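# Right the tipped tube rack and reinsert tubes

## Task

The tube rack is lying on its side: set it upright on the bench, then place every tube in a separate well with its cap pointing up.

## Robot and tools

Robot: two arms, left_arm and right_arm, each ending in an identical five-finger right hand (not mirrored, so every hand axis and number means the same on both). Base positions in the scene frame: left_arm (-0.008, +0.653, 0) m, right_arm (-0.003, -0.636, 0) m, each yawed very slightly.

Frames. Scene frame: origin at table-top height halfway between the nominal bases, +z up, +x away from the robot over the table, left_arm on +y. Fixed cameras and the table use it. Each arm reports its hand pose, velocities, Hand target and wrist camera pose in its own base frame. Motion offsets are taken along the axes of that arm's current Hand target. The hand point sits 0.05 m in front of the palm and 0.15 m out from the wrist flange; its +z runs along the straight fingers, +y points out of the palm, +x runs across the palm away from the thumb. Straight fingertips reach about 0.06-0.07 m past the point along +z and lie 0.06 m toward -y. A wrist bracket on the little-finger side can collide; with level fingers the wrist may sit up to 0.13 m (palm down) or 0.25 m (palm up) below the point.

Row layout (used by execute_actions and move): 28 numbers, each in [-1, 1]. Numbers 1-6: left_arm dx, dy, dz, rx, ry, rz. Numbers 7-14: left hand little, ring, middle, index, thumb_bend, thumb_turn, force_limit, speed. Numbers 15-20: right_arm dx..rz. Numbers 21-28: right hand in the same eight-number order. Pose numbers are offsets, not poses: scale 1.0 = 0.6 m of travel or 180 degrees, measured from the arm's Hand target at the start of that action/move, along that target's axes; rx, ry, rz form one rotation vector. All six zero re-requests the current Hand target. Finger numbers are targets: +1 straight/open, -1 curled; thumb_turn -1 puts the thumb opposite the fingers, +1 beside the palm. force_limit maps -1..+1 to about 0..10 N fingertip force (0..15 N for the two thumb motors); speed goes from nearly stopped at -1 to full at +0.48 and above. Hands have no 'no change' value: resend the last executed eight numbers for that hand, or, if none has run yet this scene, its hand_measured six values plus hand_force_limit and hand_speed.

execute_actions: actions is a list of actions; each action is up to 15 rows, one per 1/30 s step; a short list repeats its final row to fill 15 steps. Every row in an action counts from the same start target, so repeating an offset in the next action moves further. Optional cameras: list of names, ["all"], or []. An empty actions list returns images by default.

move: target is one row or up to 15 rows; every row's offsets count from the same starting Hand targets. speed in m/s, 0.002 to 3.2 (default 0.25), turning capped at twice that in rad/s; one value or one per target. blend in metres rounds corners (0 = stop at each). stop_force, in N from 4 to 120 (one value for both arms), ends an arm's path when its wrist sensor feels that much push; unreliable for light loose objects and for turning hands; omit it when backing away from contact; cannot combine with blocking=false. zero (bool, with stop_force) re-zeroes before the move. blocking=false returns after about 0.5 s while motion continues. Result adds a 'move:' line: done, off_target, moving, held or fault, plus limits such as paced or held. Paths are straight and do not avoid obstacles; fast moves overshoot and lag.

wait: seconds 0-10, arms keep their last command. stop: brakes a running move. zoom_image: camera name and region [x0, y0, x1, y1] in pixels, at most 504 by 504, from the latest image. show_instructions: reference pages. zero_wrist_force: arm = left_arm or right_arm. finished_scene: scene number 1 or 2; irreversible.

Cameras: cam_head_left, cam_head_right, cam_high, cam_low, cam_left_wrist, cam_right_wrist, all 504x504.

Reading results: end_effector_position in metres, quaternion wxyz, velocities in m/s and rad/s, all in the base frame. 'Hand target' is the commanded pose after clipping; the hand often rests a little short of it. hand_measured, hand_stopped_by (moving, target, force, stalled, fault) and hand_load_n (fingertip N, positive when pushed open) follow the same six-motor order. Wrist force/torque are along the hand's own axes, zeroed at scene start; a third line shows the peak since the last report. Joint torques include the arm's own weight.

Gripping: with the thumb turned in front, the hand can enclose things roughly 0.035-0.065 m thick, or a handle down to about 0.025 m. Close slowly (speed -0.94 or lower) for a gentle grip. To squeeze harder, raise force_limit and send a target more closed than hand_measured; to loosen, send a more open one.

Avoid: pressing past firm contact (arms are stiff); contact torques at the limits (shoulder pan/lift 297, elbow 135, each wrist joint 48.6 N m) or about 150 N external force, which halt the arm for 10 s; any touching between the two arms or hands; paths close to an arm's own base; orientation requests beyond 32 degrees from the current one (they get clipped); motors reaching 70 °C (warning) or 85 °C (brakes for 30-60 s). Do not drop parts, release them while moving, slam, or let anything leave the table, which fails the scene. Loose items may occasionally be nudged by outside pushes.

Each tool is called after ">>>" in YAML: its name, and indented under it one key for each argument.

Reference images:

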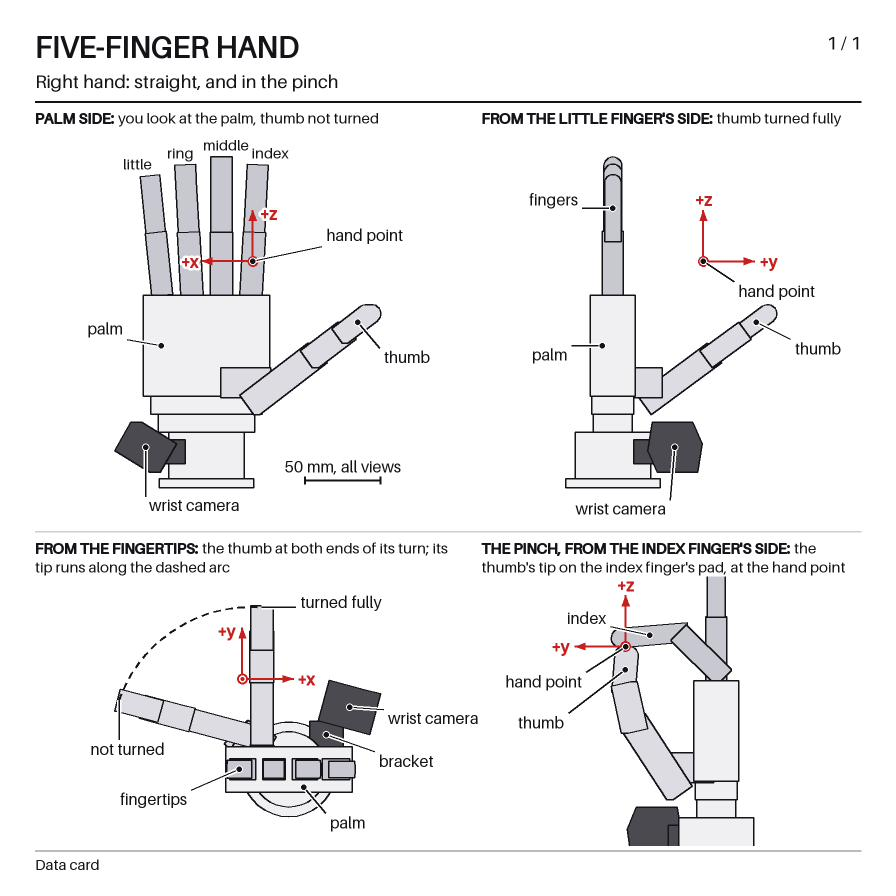

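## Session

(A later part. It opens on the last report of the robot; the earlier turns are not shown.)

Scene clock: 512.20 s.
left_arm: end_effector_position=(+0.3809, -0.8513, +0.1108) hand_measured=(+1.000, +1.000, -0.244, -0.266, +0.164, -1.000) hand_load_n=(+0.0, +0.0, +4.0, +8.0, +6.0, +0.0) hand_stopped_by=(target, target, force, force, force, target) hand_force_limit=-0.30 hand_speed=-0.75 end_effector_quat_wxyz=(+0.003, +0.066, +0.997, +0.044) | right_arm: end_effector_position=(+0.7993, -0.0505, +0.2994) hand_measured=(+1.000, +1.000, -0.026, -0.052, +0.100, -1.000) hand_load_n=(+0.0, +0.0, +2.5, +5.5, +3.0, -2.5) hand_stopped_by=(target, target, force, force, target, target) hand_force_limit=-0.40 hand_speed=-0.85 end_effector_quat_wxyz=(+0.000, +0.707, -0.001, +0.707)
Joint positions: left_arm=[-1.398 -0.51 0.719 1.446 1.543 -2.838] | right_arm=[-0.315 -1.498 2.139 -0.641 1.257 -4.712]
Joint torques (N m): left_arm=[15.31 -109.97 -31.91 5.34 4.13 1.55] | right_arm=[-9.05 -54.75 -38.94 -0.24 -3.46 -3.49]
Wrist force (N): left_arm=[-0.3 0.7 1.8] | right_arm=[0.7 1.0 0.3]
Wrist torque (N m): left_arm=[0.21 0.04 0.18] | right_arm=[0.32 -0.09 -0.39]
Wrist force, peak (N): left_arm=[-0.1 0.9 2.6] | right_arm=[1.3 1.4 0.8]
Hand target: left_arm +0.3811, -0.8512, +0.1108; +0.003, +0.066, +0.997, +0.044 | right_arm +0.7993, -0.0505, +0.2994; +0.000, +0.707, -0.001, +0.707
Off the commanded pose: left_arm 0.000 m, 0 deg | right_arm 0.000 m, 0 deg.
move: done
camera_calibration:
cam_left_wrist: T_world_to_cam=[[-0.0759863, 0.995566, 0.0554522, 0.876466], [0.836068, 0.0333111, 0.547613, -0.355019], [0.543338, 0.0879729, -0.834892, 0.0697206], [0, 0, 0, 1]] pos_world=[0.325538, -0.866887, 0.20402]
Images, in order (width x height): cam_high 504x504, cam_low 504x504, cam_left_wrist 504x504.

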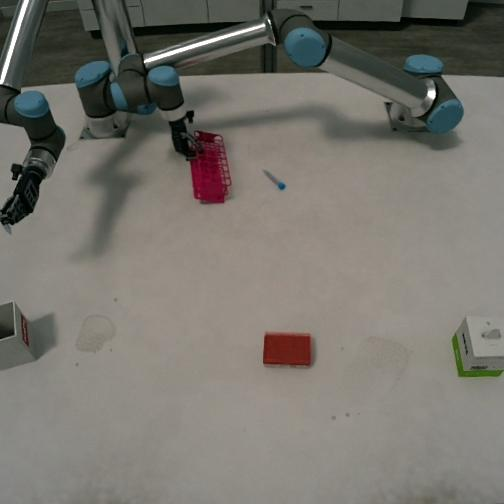

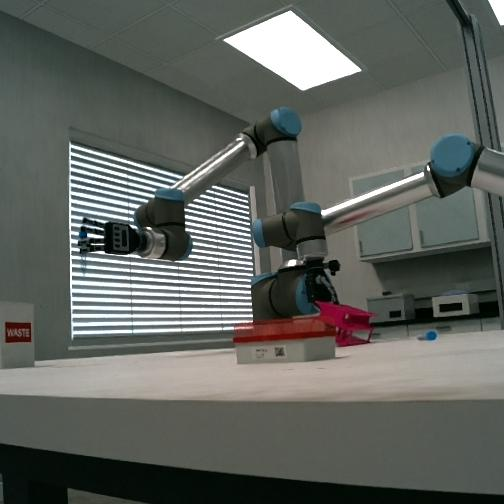

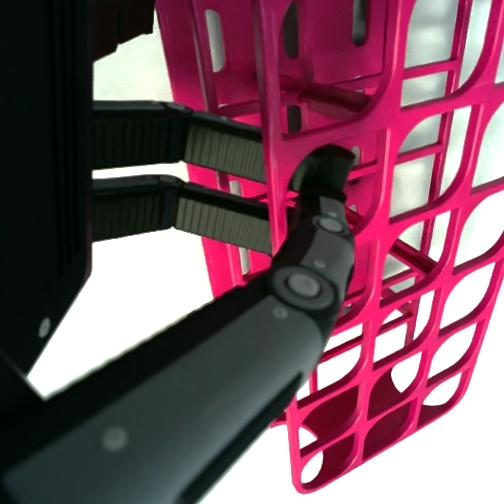

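>>> move:
  target:
    - [0,-0.0442,0.0326,-0.0833,0,0,1,1,-0.5,-0.5,0.15,-1,-0.3,-0.75,0,0,0,0,0,0,1,1,-0.3,-0.3,0.1,-1,-0.4,-0.85]
  cameras: ["cam_low","cam_high","cam_left_wrist"]
  speed: 0.08
  stop_force: 8

>>> zoom_image:
  camera: "cam_high"
  region: [180, 80, 300, 220]

>>> zoom_image:
  camera: "cam_low"
  region: [300, 240, 450, 360]

Scene clock: 518.40 s.
left_arm: end_effector_position=(+0.3795, -0.8623, +0.1008) hand_measured=(+1.000, +1.000, -0.244, -0.266, +0.164, -1.000) hand_load_n=(+0.0, +0.0, +3.5, +6.0, +5.5, +0.0) hand_stopped_by=(target, target, force, force, force, target) hand_force_limit=-0.30 hand_speed=-0.75 end_effector_quat_wxyz=(+0.007, +0.065, +0.993, +0.103) | right_arm: end_effector_position=(+0.7993, -0.0505, +0.2994) hand_measured=(+1.000, +1.000, -0.026, -0.052, +0.100, -1.000) hand_load_n=(+0.0, +0.0, +3.0, +6.0, +2.5, -2.5) hand_stopped_by=(target, target, force, force, target, target) hand_force_limit=-0.40 hand_speed=-0.85 end_effector_quat_wxyz=(+0.000, +0.707, -0.001, +0.707)
Joint positions: left_arm=[-1.41 -0.397 0.557 1.609 1.51 -2.855] | right_arm=[-0.315 -1.498 2.139 -0.641 1.257 -4.712]
Joint torques (N m): left_arm=[10.1 -132.93 -26.79 2.35 2.39 0.72] | right_arm=[-9.47 -54.03 -39.21 -0.39 -3.39 -3.27]
Wrist force (N): left_arm=[-0.5 0.7 1.4] | right_arm=[0.6 1.2 0.5]
Wrist torque (N m): left_arm=[0.21 0.07 0.17] | right_arm=[0.33 -0.07 -0.40]
Wrist force, peak (N): left_arm=[0.0 -1.1 3.6] | right_arm=[1.0 0.9 1.1]
Hand target: left_arm +0.3796, -0.8623, +0.1008; +0.007, +0.065, +0.993, +0.103 (not the last commanded pose) | right_arm +0.7993, -0.0505, +0.2994; +0.000, +0.707, -0.001, +0.707
Off the commanded pose: left_arm 0.018 m, 8 deg | right_arm 0.000 m, 0 deg.
move: held (left_arm; a check stopped the path); limits=held
pose unreachable (left arm): on one or more control steps of this call, first in action 0 (counted from 0), this arm could not follow its commanded pose, so it was not sent that pose on those steps. It may still have moved: this result reports where it is.
cause: moving toward the commanded pose would bring a part of the arm too close to another arm (a part of this arm just beyond joint 3 (elbow) and a part of the right arm just beyond its joint 2 (shoulder lift), 6 mm apart when this arm was first held).
camera_calibration:
cam_left_wrist: T_world_to_cam=[[-0.0778075, 0.982164, 0.171173, 0.865293], [0.827312, -0.0322005, 0.56082, -0.402528], [0.556329, 0.185249, -0.81005, 0.13955], [0, 0, 0, 1]] pos_world=[0.322707, -0.888672, 0.190674]
Images, in order (width x height): cam_high 504x504, cam_low 504x504, cam_left_wrist 504x504.

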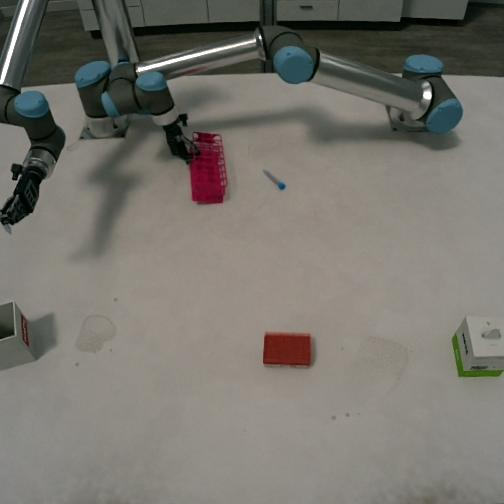

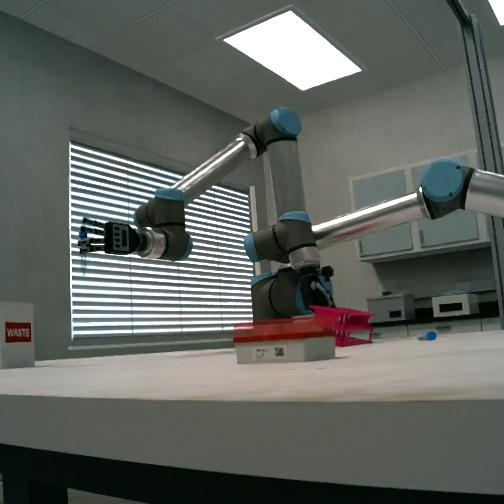

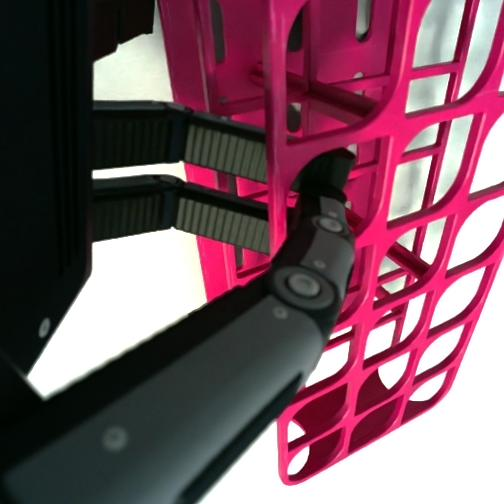

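Scaled by 3.600 from the camera's 504x504 image, which has a finer 720x720 frame.

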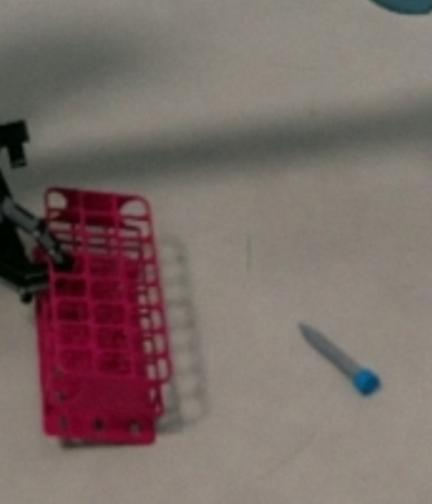

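Scaled by 3.360 from the camera's 504x504 image, which has a finer 720x720 frame.

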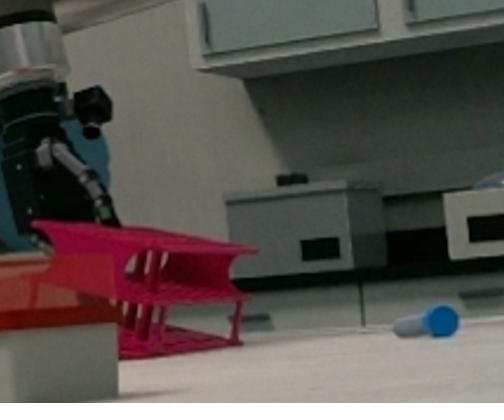

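>>> move:
  target:
    - [0,0.0462,0.0233,-0.0444,0,0,1,1,-0.5,-0.5,0.15,-1,-0.3,-0.75,0,0,0,0,0,0,1,1,-0.3,-0.3,0.1,-1,-0.4,-0.85]
  cameras: ["cam_low","cam_high","cam_left_wrist"]
  speed: 0.05
  stop_force: 8

>>> zoom_image:
  camera: "cam_high"
  region: [180, 80, 300, 220]

>>> zoom_image:
  camera: "cam_low"
  region: [300, 240, 450, 360]

Scene clock: 529.30 s.
left_arm: end_effector_position=(+0.3797, -0.8611, +0.1007) hand_measured=(+1.000, +1.000, -0.244, -0.266, +0.164, -1.000) hand_load_n=(+0.0, +0.0, +3.5, +6.0, +5.5, +0.0) hand_stopped_by=(target, target, force, force, force, target) hand_force_limit=-0.30 hand_speed=-0.75 end_effector_quat_wxyz=(+0.007, +0.065, +0.992, +0.106) | right_arm: end_effector_position=(+0.7993, -0.0505, +0.2994) hand_measured=(+1.000, +1.000, -0.026, -0.052, +0.100, -1.000) hand_load_n=(+0.0, +0.0, +2.5, +6.0, +2.5, -2.5) hand_stopped_by=(target, target, force, force, target, target) hand_force_limit=-0.40 hand_speed=-0.85 end_effector_quat_wxyz=(+0.000, +0.707, -0.001, +0.707)
Joint positions: left_arm=[-1.41 -0.396 0.558 1.612 1.509 -2.856] | right_arm=[-0.315 -1.498 2.139 -0.641 1.257 -4.712]
Joint torques (N m): left_arm=[9.88 -117.14 -45.62 2.49 0.17 -0.94] | right_arm=[-9.64 -55.15 -39.71 -0.42 -3.27 -3.24]
Wrist force (N): left_arm=[-0.1 0.6 1.6] | right_arm=[0.6 0.9 0.1]
Wrist torque (N m): left_arm=[0.21 0.01 0.20] | right_arm=[0.33 -0.05 -0.40]
Wrist force, peak (N): left_arm=[-0.2 1.0 2.7] | right_arm=[1.0 1.2 0.6]
Hand target: left_arm +0.3797, -0.8612, +0.1007; +0.007, +0.065, +0.992, +0.105 (not the last commanded pose) | right_arm +0.7993, -0.0505, +0.2994; +0.000, +0.707, -0.001, +0.707
Off the commanded pose: left_arm 0.030 m, 8 deg | right_arm 0.000 m, 0 deg.
move: held (left_arm; a check stopped the path); limits=held
pose unreachable (left arm): on one or more control steps of this call, first in action 0 (counted from 0), this arm could not follow its commanded pose, so it was not sent that pose on those steps. It may still have moved: this result reports where it is.
cause: moving toward the commanded pose would bring a part of the arm too close to another arm (a part of this arm just beyond joint 3 (elbow) and a part of the right arm just beyond its joint 2 (shoulder lift), 5 mm apart when this arm was first held).
camera_calibration:
cam_left_wrist: T_world_to_cam=[[-0.0778616, 0.981278, 0.176159, 0.862922], [0.82711, -0.0350716, 0.560944, -0.40494], [0.55662, 0.189379, -0.808894, 0.142486], [0, 0, 0, 1]] pos_world=[0.322808, -0.887951, 0.190394]
Images, in order (width x height): cam_high 504x504, cam_low 504x504, cam_left_wrist 504x504.

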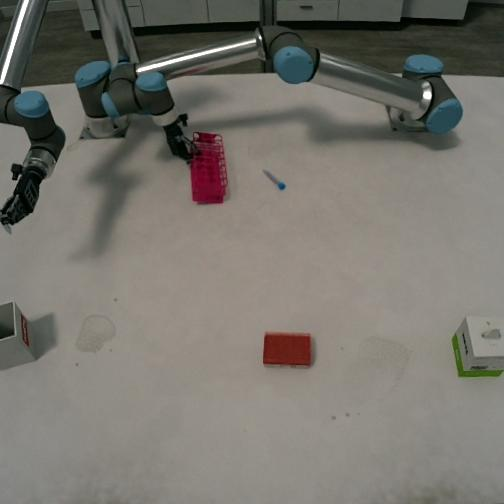

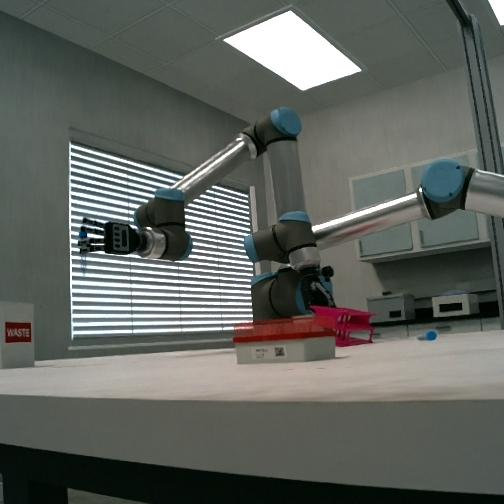

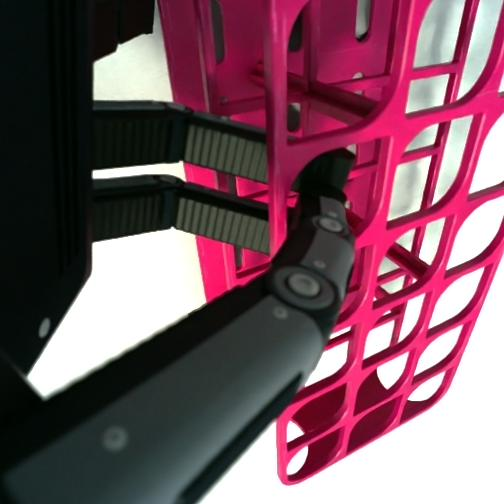

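Scaled by 3.600 from the camera's 504x504 image, which has a finer 720x720 frame.

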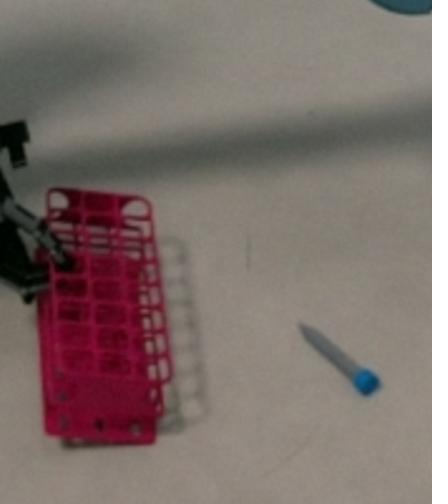

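Scaled by 3.360 from the camera's 504x504 image, which has a finer 720x720 frame.

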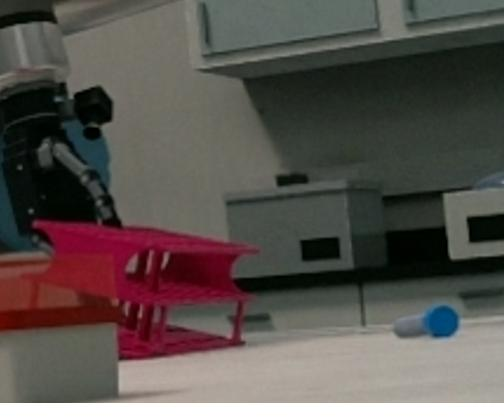

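>>> move:
  target:
    - [0,0.0653,0.0137,0,0,0,1,1,-0.5,-0.5,0.15,-1,-0.3,-0.75,0,0,0,0,0,0,1,1,-0.3,-0.3,0.1,-1,-0.4,-0.85]
    - [0,0.0612,0.0333,-0.0444,0,0,1,1,-0.5,-0.5,0.15,-1,-0.3,-0.75,0,0,0,0,0,0,1,1,-0.3,-0.3,0.1,-1,-0.4,-0.85]
  cameras: ["cam_low","cam_high","cam_left_wrist"]
  speed: 0.05
  stop_force: 8

>>> zoom_image:
  camera: "cam_high"
  region: [180, 80, 300, 220]

>>> zoom_image:
  camera: "cam_low"
  region: [300, 240, 450, 360]

Scene clock: 537.30 s.
left_arm: end_effector_position=(+0.3850, -0.8215, +0.0955) hand_measured=(+1.000, +1.000, -0.244, -0.266, +0.164, -1.000) hand_load_n=(+0.0, +0.0, +4.0, +6.5, +6.0, +0.0) hand_stopped_by=(target, target, force, force, force, target) hand_force_limit=-0.30 hand_speed=-0.75 end_effector_quat_wxyz=(+0.010, +0.065, +0.988, +0.136) | right_arm: end_effector_position=(+0.7993, -0.0505, +0.2994) hand_measured=(+1.000, +1.000, -0.026, -0.052, +0.100, -1.000) hand_load_n=(+0.0, +0.0, +2.5, +6.0, +3.0, -2.5) hand_stopped_by=(target, target, force, force, target, target) hand_force_limit=-0.40 hand_speed=-0.85 end_effector_quat_wxyz=(+0.000, +0.707, -0.001, +0.707)
Joint positions: left_arm=[-1.403 -0.45 0.701 1.582 1.49 -2.853] | right_arm=[-0.315 -1.498 2.139 -0.641 1.257 -4.712]
Joint torques (N m): left_arm=[-13.66 -130.57 -36.54 3.07 -1.21 -1.38] | right_arm=[-9.74 -54.46 -39.07 -0.45 -3.27 -3.56]
Wrist force (N): left_arm=[-0.2 0.6 1.7] | right_arm=[0.6 1.1 0.5]
Wrist torque (N m): left_arm=[0.26 0.08 0.20] | right_arm=[0.33 -0.06 -0.39]
Wrist force, peak (N): left_arm=[0.0 0.2 2.4] | right_arm=[1.0 1.5 0.4]
Hand target: left_arm +0.3850, -0.8214, +0.0955; +0.010, +0.065, +0.988, +0.136 (not the last commanded pose) | right_arm +0.7993, -0.0505, +0.2994; +0.000, +0.707, -0.001, +0.707
Off the commanded pose: left_arm 0.007 m, 4 deg | right_arm 0.000 m, 0 deg.
move: held (left_arm; a check stopped the path); path passed 1 of 2 targets; limits=held
pose unreachable (left arm): on one or more control steps of this call, first in action 0 (counted from 0), this arm could not follow its commanded pose, so it was not sent that pose on those steps. It may still have moved: this result reports where it is.
cause: moving toward the commanded pose would bring a part of the arm too close to another arm (a part of this arm just beyond joint 3 (elbow) and a part of the right arm just beyond its joint 2 (shoulder lift), where that arm would come to rest).
camera_calibration:
cam_left_wrist: T_world_to_cam=[[-0.0795378, 0.968516, 0.235903, 0.809824], [0.822414, -0.0699737, 0.564569, -0.43219], [0.563302, 0.238915, -0.790956, 0.164226], [0, 0, 0, 1]] pos_world=[0.327342, -0.853805, 0.182857]
Images, in order (width x height): cam_high 504x504, cam_low 504x504, cam_left_wrist 504x504.

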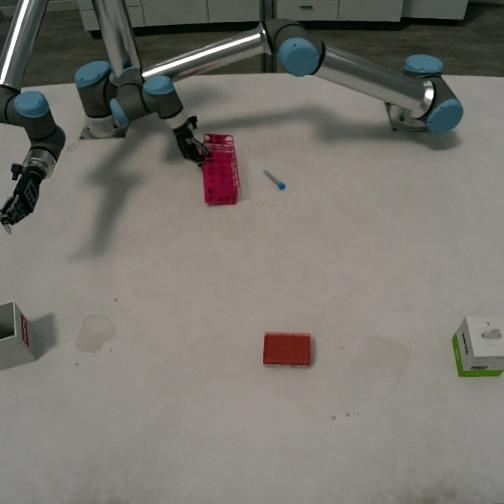

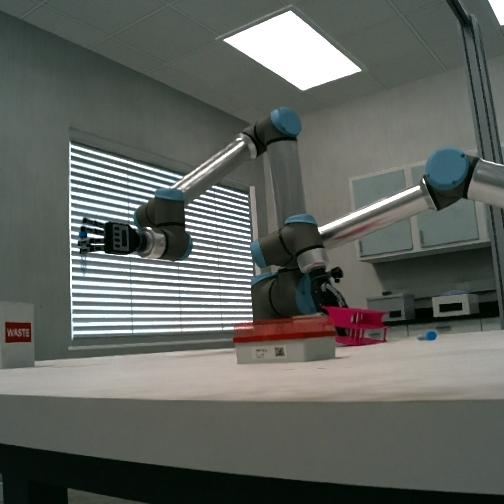

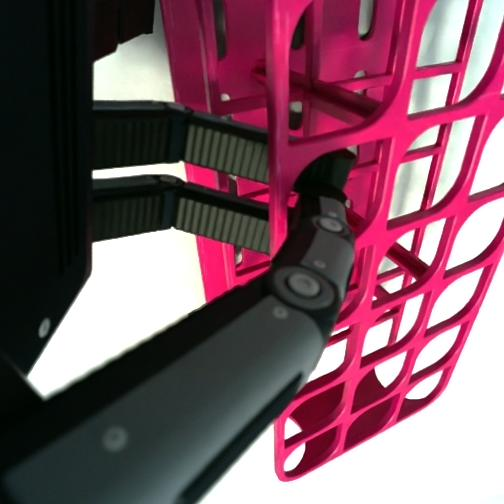

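Scaled by 3.600 from the camera's 504x504 image, which has a finer 720x720 frame.

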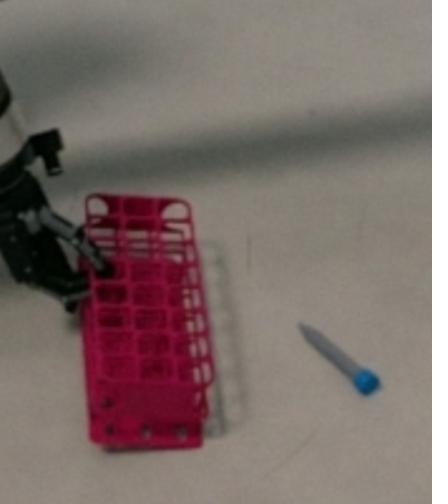

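Scaled by 3.360 from the camera's 504x504 image, which has a finer 720x720 frame.

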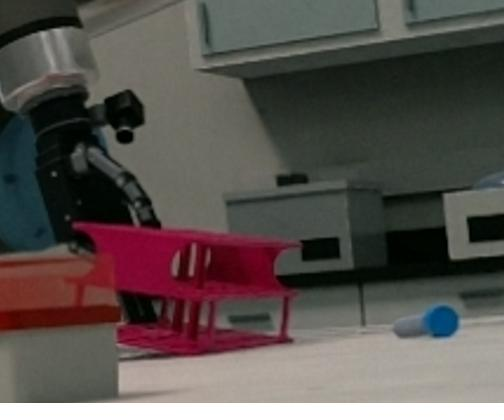

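>>> move:
  target:
    - [0,0.0167,0.0030,0,0,0,1,1,-0.5,-0.5,0.15,-1,-0.3,-0.75,0,0,0,0,0,0,1,1,-0.3,-0.3,0.1,-1,-0.4,-0.85]
    - [0,0.0107,0.0237,-0.018,0,0,1,1,-0.5,-0.5,0.15,-1,-0.3,-0.75,0,0,0,0,0,0,1,1,-0.3,-0.3,0.1,-1,-0.4,-0.85]
  cameras: ["cam_low","cam_high","cam_left_wrist"]
  speed: 0.03
  stop_force: 6

>>> zoom_image:
  camera: "cam_high"
  region: [180, 80, 300, 220]

>>> zoom_image:
  camera: "cam_low"
  region: [300, 240, 450, 360]

Scene clock: 546.33 s.
left_arm: end_effector_position=(+0.3863, -0.8114, +0.0873) hand_measured=(+1.000, +1.000, -0.244, -0.266, +0.164, -1.000) hand_load_n=(+0.0, +0.0, +4.0, +5.5, +5.5, +0.5) hand_stopped_by=(target, target, force, force, force, target) hand_force_limit=-0.30 hand_speed=-0.75 end_effector_quat_wxyz=(+0.011, +0.065, +0.986, +0.156) | right_arm: end_effector_position=(+0.7993, -0.0505, +0.2994) hand_measured=(+1.000, +1.000, -0.026, -0.052, +0.100, -1.000) hand_load_n=(+0.0, +0.0, +2.5, +6.0, +3.0, -2.5) hand_stopped_by=(target, target, force, force, target, target) hand_force_limit=-0.40 hand_speed=-0.85 end_effector_quat_wxyz=(+0.000, +0.707, -0.001, +0.707)
Joint positions: left_arm=[-1.403 -0.443 0.719 1.595 1.478 -2.856] | right_arm=[-0.315 -1.498 2.139 -0.641 1.257 -4.712]
Joint torques (N m): left_arm=[-15.57 -119.98 -43.46 3.11 -2.67 -1.68] | right_arm=[-10.57 -53.44 -39 -0.57 -3 -3.37]
Wrist force (N): left_arm=[-0.2 0.9 1.0] | right_arm=[0.4 0.5 0.2]
Wrist torque (N m): left_arm=[0.23 0.04 0.20] | right_arm=[0.26 -0.03 -0.42]
Wrist force, peak (N): left_arm=[-0.4 1.0 1.9] | right_arm=[0.7 1.3 0.9]
Hand target: left_arm +0.3863, -0.8114, +0.0874; +0.011, +0.065, +0.986, +0.156 (not the last commanded pose) | right_arm +0.7993, -0.0505, +0.2994; +0.000, +0.707, -0.001, +0.707
Off the commanded pose: left_arm 0.004 m, 1 deg | right_arm 0.000 m, 0 deg.
move: held (left_arm; a check stopped the path); path passed 1 of 2 targets; limits=held
pose unreachable (left arm): on one or more control steps of this call, first in action 0 (counted from 0), this arm could not follow its commanded pose, so it was not sent that pose on those steps. It may still have moved: this result reports where it is.
cause: moving toward the commanded pose would bring a part of the arm too close to another arm (a part of this arm just beyond joint 3 (elbow) and a part of the right arm just beyond its joint 2 (shoulder lift), where that arm would come to rest).
camera_calibration:
cam_left_wrist: T_world_to_cam=[[-0.0809053, 0.958427, 0.273628, 0.791149], [0.819513, -0.0922923, 0.565579, -0.445063], [0.56732, 0.27, -0.777977, 0.177119], [0, 0, 0, 1]] pos_world=[0.328261, -0.847156, 0.173032]
Images, in order (width x height): cam_high 504x504, cam_low 504x504, cam_left_wrist 504x504.

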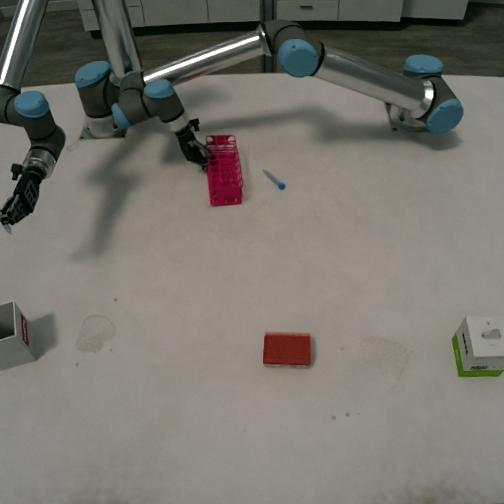

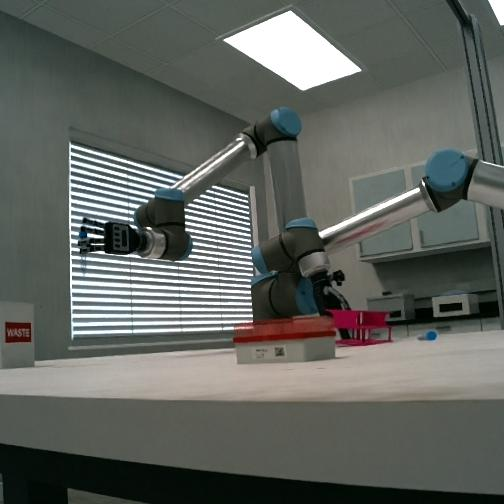

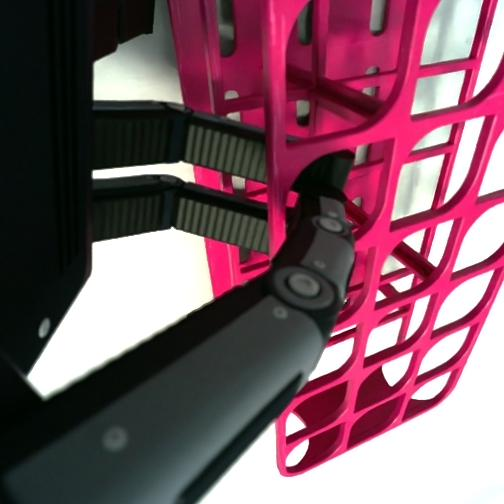

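Scaled by 3.600 from the camera's 504x504 image, which has a finer 720x720 frame.

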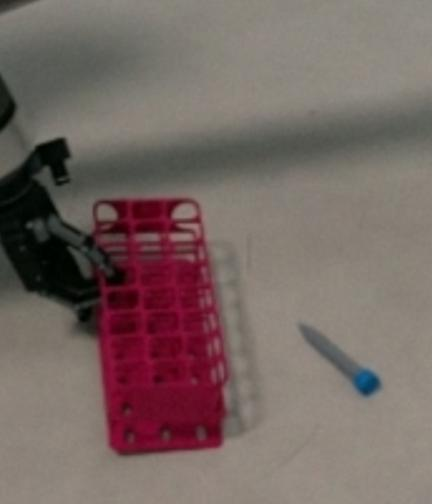

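Scaled by 3.360 from the camera's 504x504 image, which has a finer 720x720 frame.

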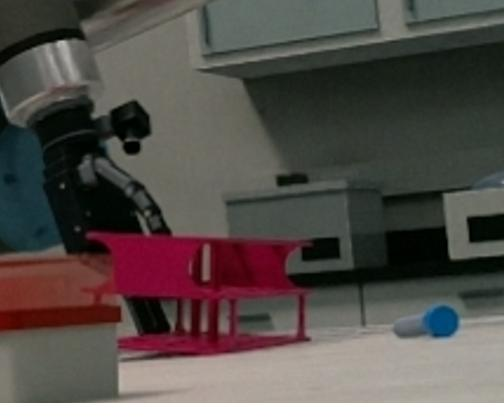

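>>> move:
  target:
    - [0,0.0075,0.0105,0,0,0,1,1,-0.5,-0.5,0.15,-1,-0.3,-0.75,0,0,0,0,0,0,1,1,-0.3,-0.3,0.1,-1,-0.4,-0.85]
  cameras: ["cam_left_wrist"]
  speed: 0.02
  stop_force: 5

>>> zoom_image:
  camera: "cam_left_wrist"
  region: [160, 0, 504, 504]

Scene clock: 551.20 s.
left_arm: end_effector_position=(+0.3872, -0.8052, +0.0828) hand_measured=(+1.000, +1.000, -0.244, -0.266, +0.164, -1.000) hand_load_n=(+0.0, +0.0, +4.0, +5.5, +5.5, +0.0) hand_stopped_by=(target, target, force, force, force, target) hand_force_limit=-0.30 hand_speed=-0.75 end_effector_quat_wxyz=(+0.011, +0.065, +0.986, +0.156) | right_arm: end_effector_position=(+0.7993, -0.0505, +0.2994) hand_measured=(+1.000, +1.000, -0.026, -0.052, +0.100, -1.000) hand_load_n=(+0.0, +0.0, +2.5, +6.0, +3.0, -2.5) hand_stopped_by=(target, target, force, force, target, target) hand_force_limit=-0.40 hand_speed=-0.85 end_effector_quat_wxyz=(+0.000, +0.707, -0.001, +0.707)
Joint positions: left_arm=[-1.401 -0.453 0.747 1.577 1.478 -2.854] | right_arm=[-0.315 -1.498 2.139 -0.641 1.257 -4.712]
Joint torques (N m): left_arm=[-3.23 -93.67 -54.77 6.6 -3.43 -1.16] | right_arm=[-9.84 -55.04 -38.92 -0.51 -3.42 -3.42]
Wrist force (N): left_arm=[-0.3 0.7 1.1] | right_arm=[0.5 0.8 0.5]
Wrist torque (N m): left_arm=[0.20 0.06 0.03] | right_arm=[0.28 -0.05 -0.42]
Wrist force, peak (N): left_arm=[-0.4 1.0 1.6] | right_arm=[1.2 1.3 0.3]
Hand target: left_arm +0.3871, -0.8053, +0.0828; +0.011, +0.065, +0.986, +0.156 | right_arm +0.7993, -0.0505, +0.2994; +0.000, +0.707, -0.001, +0.707
Off the commanded pose: left_arm 0.000 m, 0 deg | right_arm 0.000 m, 0 deg.
held back during your reply time or a wait (left arm), on 1 control step: a part of the arm was too close to another arm, or the arm's last command would have brought one too close.
move: done
camera_calibration:
cam_left_wrist: T_world_to_cam=[[-0.0809606, 0.958433, 0.273589, 0.786541], [0.819508, -0.0922274, 0.565598, -0.44263], [0.567321, 0.27, -0.777976, 0.171432], [0, 0, 0, 1]] pos_world=[0.329161, -0.840956, 0.168532]
Images, in order (width x height): cam_left_wrist 504x504.

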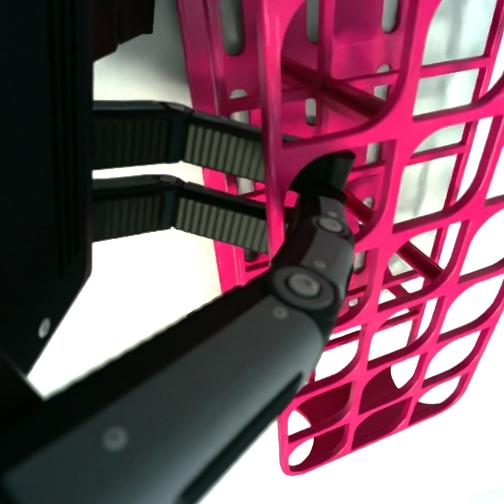

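Scaled by 1.000.

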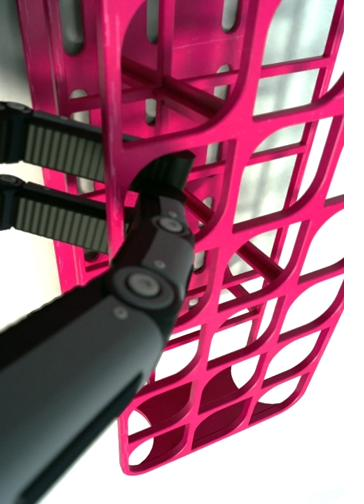

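>>> move:
  target:
    - [0,0.0,0.0120,0,0,0,1,1,-0.5,-0.5,0.15,-1,-0.3,-0.75,0,0,0,0,0,0,1,1,-0.3,-0.3,0.1,-1,-0.4,-0.85]
  cameras: ["cam_left_wrist","cam_low","cam_high"]
  speed: 0.02
  stop_force: 4

>>> zoom_image:
  camera: "cam_low"
  region: [310, 280, 410, 360]

Scene clock: 557.00 s.
left_arm: end_effector_position=(+0.3871, -0.8045, +0.0800) hand_measured=(+1.000, +1.000, -0.244, -0.266, +0.164, -1.000) hand_load_n=(+0.0, +0.0, +4.0, +5.5, +5.5, +0.0) hand_stopped_by=(target, target, force, force, force, target) hand_force_limit=-0.30 hand_speed=-0.75 end_effector_quat_wxyz=(+0.011, +0.065, +0.986, +0.156) | right_arm: end_effector_position=(+0.7993, -0.0505, +0.2994) hand_measured=(+1.000, +1.000, -0.026, -0.052, +0.100, -1.000) hand_load_n=(+0.0, +0.0, +2.5, +6.0, +3.0, -2.5) hand_stopped_by=(target, target, force, force, target, target) hand_force_limit=-0.40 hand_speed=-0.85 end_effector_quat_wxyz=(+0.000, +0.707, -0.001, +0.707)
Joint positions: left_arm=[-1.401 -0.453 0.752 1.572 1.478 -2.854] | right_arm=[-0.315 -1.498 2.139 -0.641 1.257 -4.712]
Joint torques (N m): left_arm=[-15.23 -98.54 -54.48 6.42 0.45 -1.7] | right_arm=[-8.15 -52.38 -39.24 -0.7 -3.37 -3.31]
Wrist force (N): left_arm=[0.1 0.3 -2.9] | right_arm=[1.0 1.1 0.8]
Wrist torque (N m): left_arm=[0.47 0.26 0.02] | right_arm=[0.31 -0.14 -0.38]
Wrist force, peak (N): left_arm=[-0.9 -0.9 -14.3] | right_arm=[1.0 1.1 0.8]
Hand target: left_arm +0.3871, -0.8045, +0.0800; +0.011, +0.065, +0.986, +0.156 (not the last commanded pose) | right_arm +0.7993, -0.0505, +0.2994; +0.000, +0.707, -0.001, +0.707
Off the commanded pose: left_arm 0.004 m, 0 deg | right_arm 0.000 m, 0 deg.
move: contact (left_arm)
camera_calibration:
cam_left_wrist: T_world_to_cam=[[-0.0808677, 0.95849, 0.27342, 0.786578], [0.819448, -0.0922307, 0.565684, -0.440889], [0.567419, 0.269799, -0.777974, 0.168893], [0, 0, 0, 1]] pos_world=[0.329061, -0.840157, 0.165732]
Images, in order (width x height): cam_high 504x504, cam_low 504x504, cam_left_wrist 504x504.

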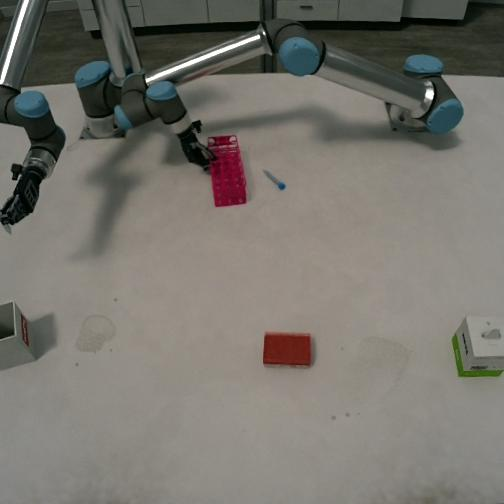

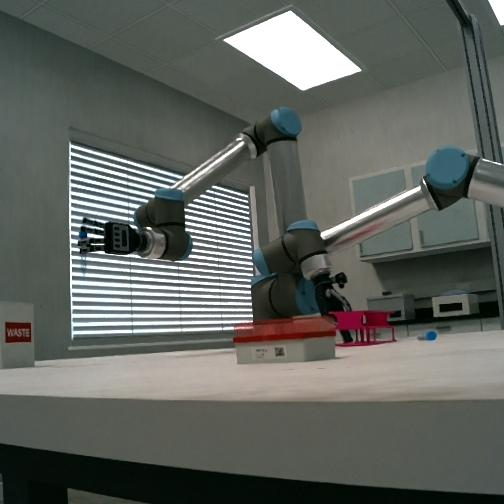

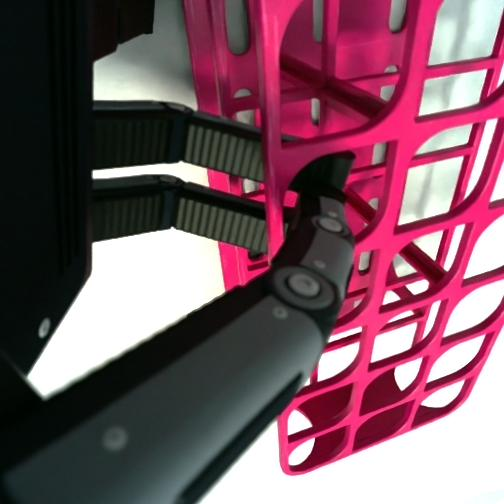

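Scaled by 5.040 from the camera's 504x504 image, which has a finer 720x720 frame.

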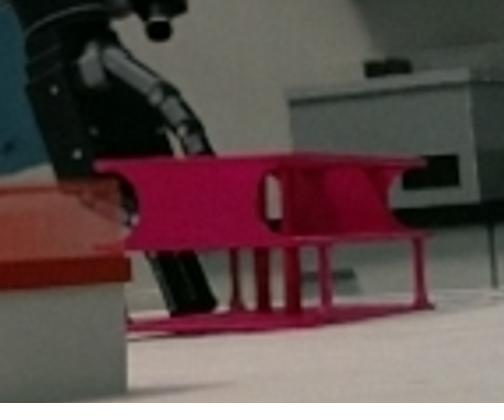

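>>> move:
  target:
    - [0,0.0,-0.003,0,0,0,0.6,0.6,-0.5,-0.5,0.15,-1,-0.3,-0.75,0,0,0,0,0,0,1,1,-0.3,-0.3,0.1,-1,-0.4,-0.85]
  cameras: []
  speed: 0.02

>>> move:
  target:
    - [0,0.0,0.0150,0,0,0,0.6,0.6,-0.5,-0.5,0.15,-1,-0.3,-0.75,0,0,0,0,0,0,1,1,-0.3,-0.3,0.1,-1,-0.4,-0.85]
  cameras: ["cam_left_wrist","cam_low","cam_high"]
  speed: 0.02
  stop_force: 4

>>> zoom_image:
  camera: "cam_low"
  region: [310, 280, 410, 360]

Scene clock: 563.23 s.
left_arm: end_effector_position=(+0.3870, -0.8050, +0.0817) hand_measured=(+0.600, +0.600, -0.244, -0.266, +0.164, -1.000) hand_load_n=(+0.0, +0.0, +3.5, +5.5, +6.0, +0.0) hand_stopped_by=(target, target, force, force, force, target) hand_force_limit=-0.30 hand_speed=-0.75 end_effector_quat_wxyz=(+0.011, +0.065, +0.986, +0.156) | right_arm: end_effector_position=(+0.7993, -0.0505, +0.2994) hand_measured=(+1.000, +1.000, -0.026, -0.052, +0.100, -1.000) hand_load_n=(+0.0, +0.0, +3.0, +6.0, +3.0, -2.5) hand_stopped_by=(target, target, force, force, target, target) hand_force_limit=-0.40 hand_speed=-0.85 end_effector_quat_wxyz=(+0.000, +0.707, -0.001, +0.707)
Joint positions: left_arm=[-1.401 -0.453 0.749 1.575 1.478 -2.854] | right_arm=[-0.315 -1.498 2.139 -0.641 1.257 -4.712]
Joint torques (N m): left_arm=[-21.1 -129.9 -49.07 3.9 3.48 -1.92] | right_arm=[-8.23 -53.46 -38.74 -0.71 -3.19 -3.32]
Wrist force (N): left_arm=[-0.4 1.1 1.5] | right_arm=[0.5 0.8 0.4]
Wrist torque (N m): left_arm=[0.22 0.05 0.04] | right_arm=[0.29 -0.05 -0.42]
Wrist force, peak (N): left_arm=[0.3 0.7 -3.2] | right_arm=[0.9 1.5 0.6]
Hand target: left_arm +0.3870, -0.8050, +0.0817; +0.011, +0.065, +0.986, +0.156 | right_arm +0.7993, -0.0505, +0.2994; +0.000, +0.707, -0.001, +0.707
Off the commanded pose: left_arm 0.000 m, 0 deg | right_arm 0.000 m, 0 deg.
move: done
No camera images: "cameras" was empty.

Scene clock: 564.33 s.
left_arm: end_effector_position=(+0.3873, -0.8023, +0.0730) hand_measured=(+0.600, +0.600, -0.244, -0.266, +0.164, -1.000) hand_load_n=(+0.0, +0.0, +4.0, +4.0, +5.5, +0.0) hand_stopped_by=(target, target, force, force, force, target) hand_force_limit=-0.30 hand_speed=-0.75 end_effector_quat_wxyz=(+0.011, +0.065, +0.986, +0.156) | right_arm: end_effector_position=(+0.7993, -0.0505, +0.2994) hand_measured=(+1.000, +1.000, -0.026, -0.052, +0.100, -1.000) hand_load_n=(+0.0, +0.0, +2.5, +6.0, +3.0, -2.0) hand_stopped_by=(target, target, force, force, target, target) hand_force_limit=-0.40 hand_speed=-0.85 end_effector_quat_wxyz=(+0.000, +0.707, -0.001, +0.707)
Joint positions: left_arm=[-1.4 -0.452 0.764 1.559 1.478 -2.853] | right_arm=[-0.315 -1.498 2.139 -0.641 1.257 -4.712]
Joint torques (N m): left_arm=[17.62 -94.05 -25.98 2.98 -3 2.83] | right_arm=[-8.35 -51.91 -39.47 -0.75 -3.24 -3.31]
Wrist force (N): left_arm=[-0.4 1.1 -0.1] | right_arm=[0.7 0.7 0.7]
Wrist torque (N m): left_arm=[0.17 0.06 0.01] | right_arm=[0.26 -0.09 -0.40]
Wrist force, peak (N): left_arm=[-0.4 1.5 -0.6] | right_arm=[0.8 1.0 0.9]
Hand target: left_arm +0.3873, -0.8023, +0.0730; +0.011, +0.065, +0.986, +0.156 (last step not sent: back at the drive's target) | right_arm +0.7993, -0.0505, +0.2994; +0.000, +0.707, -0.001, +0.707
Off the commanded pose: left_arm 0.000 m, 0 deg | right_arm 0.000 m, 0 deg.
move: held (left_arm; a check stopped the path); limits=held
pose unreachable (left arm): on one or more control steps of this call, first in action 0 (counted from 0), this arm could not follow its commanded pose, so it was not sent that pose on those steps. On the call's last step it was still not sent that pose. It may still have moved: this result reports where it is.
cause: moving toward the commanded pose would bring a part of the arm too close to another arm (a part of this arm just beyond joint 3 (elbow) and a part of the right arm just beyond its joint 2 (shoulder lift), 3 mm apart when this arm was first held).
camera_calibration:
cam_left_wrist: T_world_to_cam=[[-0.0807726, 0.958517, 0.273351, 0.786403], [0.819525, -0.0922307, 0.565573, -0.436897], [0.567322, 0.269701, -0.778079, 0.162706], [0, 0, 0, 1]] pos_world=[0.329261, -0.837958, 0.158731]
Images, in order (width x height): cam_high 504x504, cam_low 504x504, cam_left_wrist 504x504.

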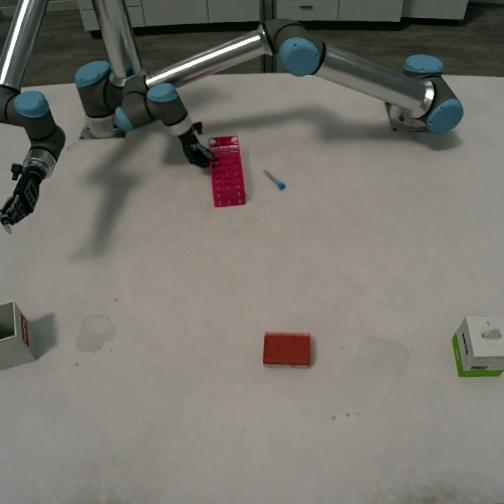

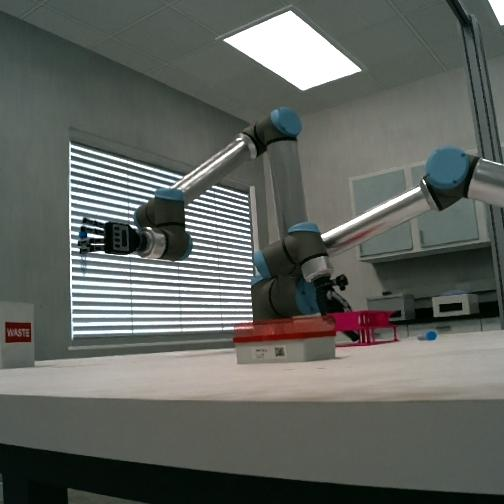

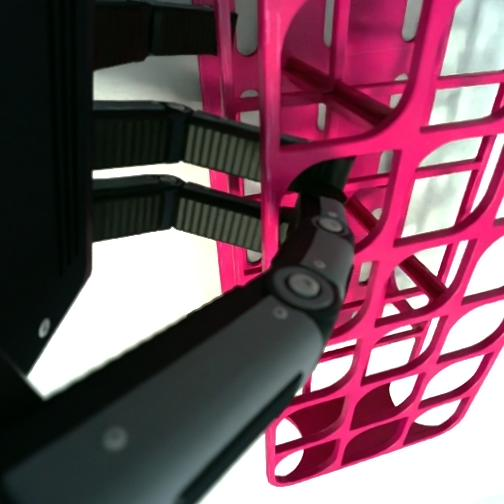

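Scaled by 5.040 from the camera's 504x504 image, which has a finer 720x720 frame.

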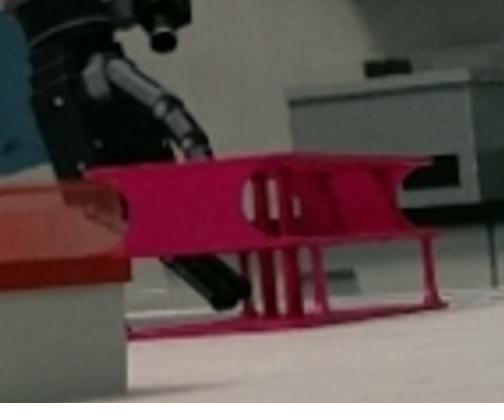

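>>> move:
  target:
    - [0,0,0,0,0,0,0.6,0.6,0.6,0.6,0.3,-1,-0.3,-0.5,0,0,0,0,0,0,1,1,-0.3,-0.3,0.1,-1,-0.4,-0.85]
  cameras: ["cam_left_wrist","cam_low"]
  speed: 0.02

>>> zoom_image:
  camera: "cam_low"
  region: [310, 280, 410, 360]

Scene clock: 569.33 s.
left_arm: end_effector_position=(+0.3873, -0.8022, +0.0731) hand_measured=(+0.600, +0.600, +0.078, +0.082, +0.300, -1.000) hand_load_n=(+0.0, +0.0, -19.0, -20.5, +0.0, +0.0) hand_stopped_by=(target, target, moving, moving, target, target) hand_force_limit=-0.30 hand_speed=-0.50 end_effector_quat_wxyz=(+0.011, +0.065, +0.986, +0.156) | right_arm: end_effector_position=(+0.7993, -0.0505, +0.2994) hand_measured=(+1.000, +1.000, -0.026, -0.052, +0.100, -1.000) hand_load_n=(+0.0, +0.0, +3.0, +6.0, +2.5, -2.5) hand_stopped_by=(target, target, force, force, target, target) hand_force_limit=-0.40 hand_speed=-0.85 end_effector_quat_wxyz=(+0.000, +0.707, -0.001, +0.707)
Joint positions: left_arm=[-1.4 -0.452 0.764 1.559 1.478 -2.853] | right_arm=[-0.315 -1.498 2.139 -0.641 1.257 -4.712]
Joint torques (N m): left_arm=[18.13 -92.76 -29.1 -6.73 -0.7 2.47] | right_arm=[-8.58 -53.69 -39.6 -0.79 -3.09 -3.29]
Wrist force (N): left_arm=[1.8 15.1 -31.7] | right_arm=[0.9 1.2 0.4]
Wrist torque (N m): left_arm=[0.42 0.48 0.24] | right_arm=[0.35 -0.10 -0.38]
Wrist force, peak (N): left_arm=[2.1 15.1 -31.8] | right_arm=[0.8 1.6 0.5]
Hand target: left_arm +0.3873, -0.8023, +0.0730; +0.011, +0.065, +0.986, +0.156 (last step not sent: back at the drive's target) | right_arm +0.7993, -0.0505, +0.2994; +0.000, +0.707, -0.001, +0.707
Off the commanded pose: left_arm 0.000 m, 0 deg | right_arm 0.000 m, 0 deg.
held back during your reply time or a wait (left arm), on 90 control steps: a part of the arm was too close to another arm, or the arm's last command would have brought one too close.
move: held (left_arm); limits=held
pose unreachable (left arm): on one or more control steps of this call, first in action 0 (counted from 0), this arm could not follow its commanded pose, so it was not sent that pose on those steps. On the call's last step it was still not sent that pose. It may still have moved: this result reports where it is.
cause: moving toward the commanded pose would bring a part of the arm too close to another arm (a part of this arm just beyond joint 3 (elbow) and a part of the right arm just beyond its joint 2 (shoulder lift), 3 mm apart when this arm was first held).
camera_calibration:
cam_left_wrist: T_world_to_cam=[[-0.0808278, 0.95845, 0.27357, 0.786301], [0.819511, -0.0923221, 0.565578, -0.437027], [0.567335, 0.269908, -0.777998, 0.162941], [0, 0, 0, 1]] pos_world=[0.329261, -0.837957, 0.158832]
Images, in order (width x height): cam_low 504x504, cam_left_wrist 504x504.

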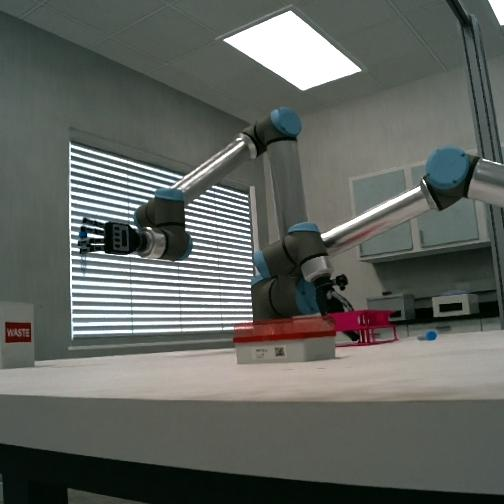

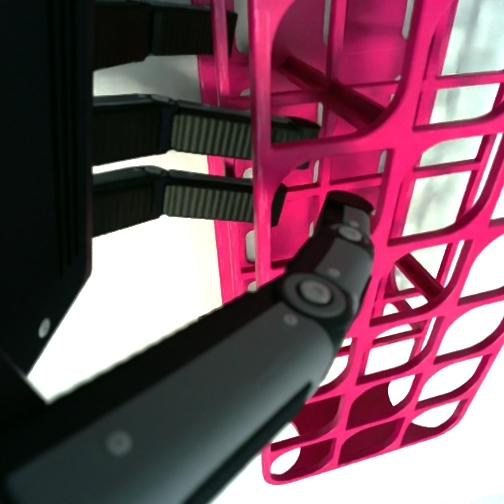

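Scaled by 5.040 from the camera's 504x504 image, which has a finer 720x720 frame.

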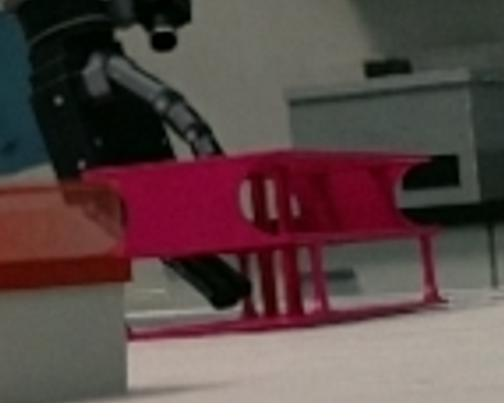

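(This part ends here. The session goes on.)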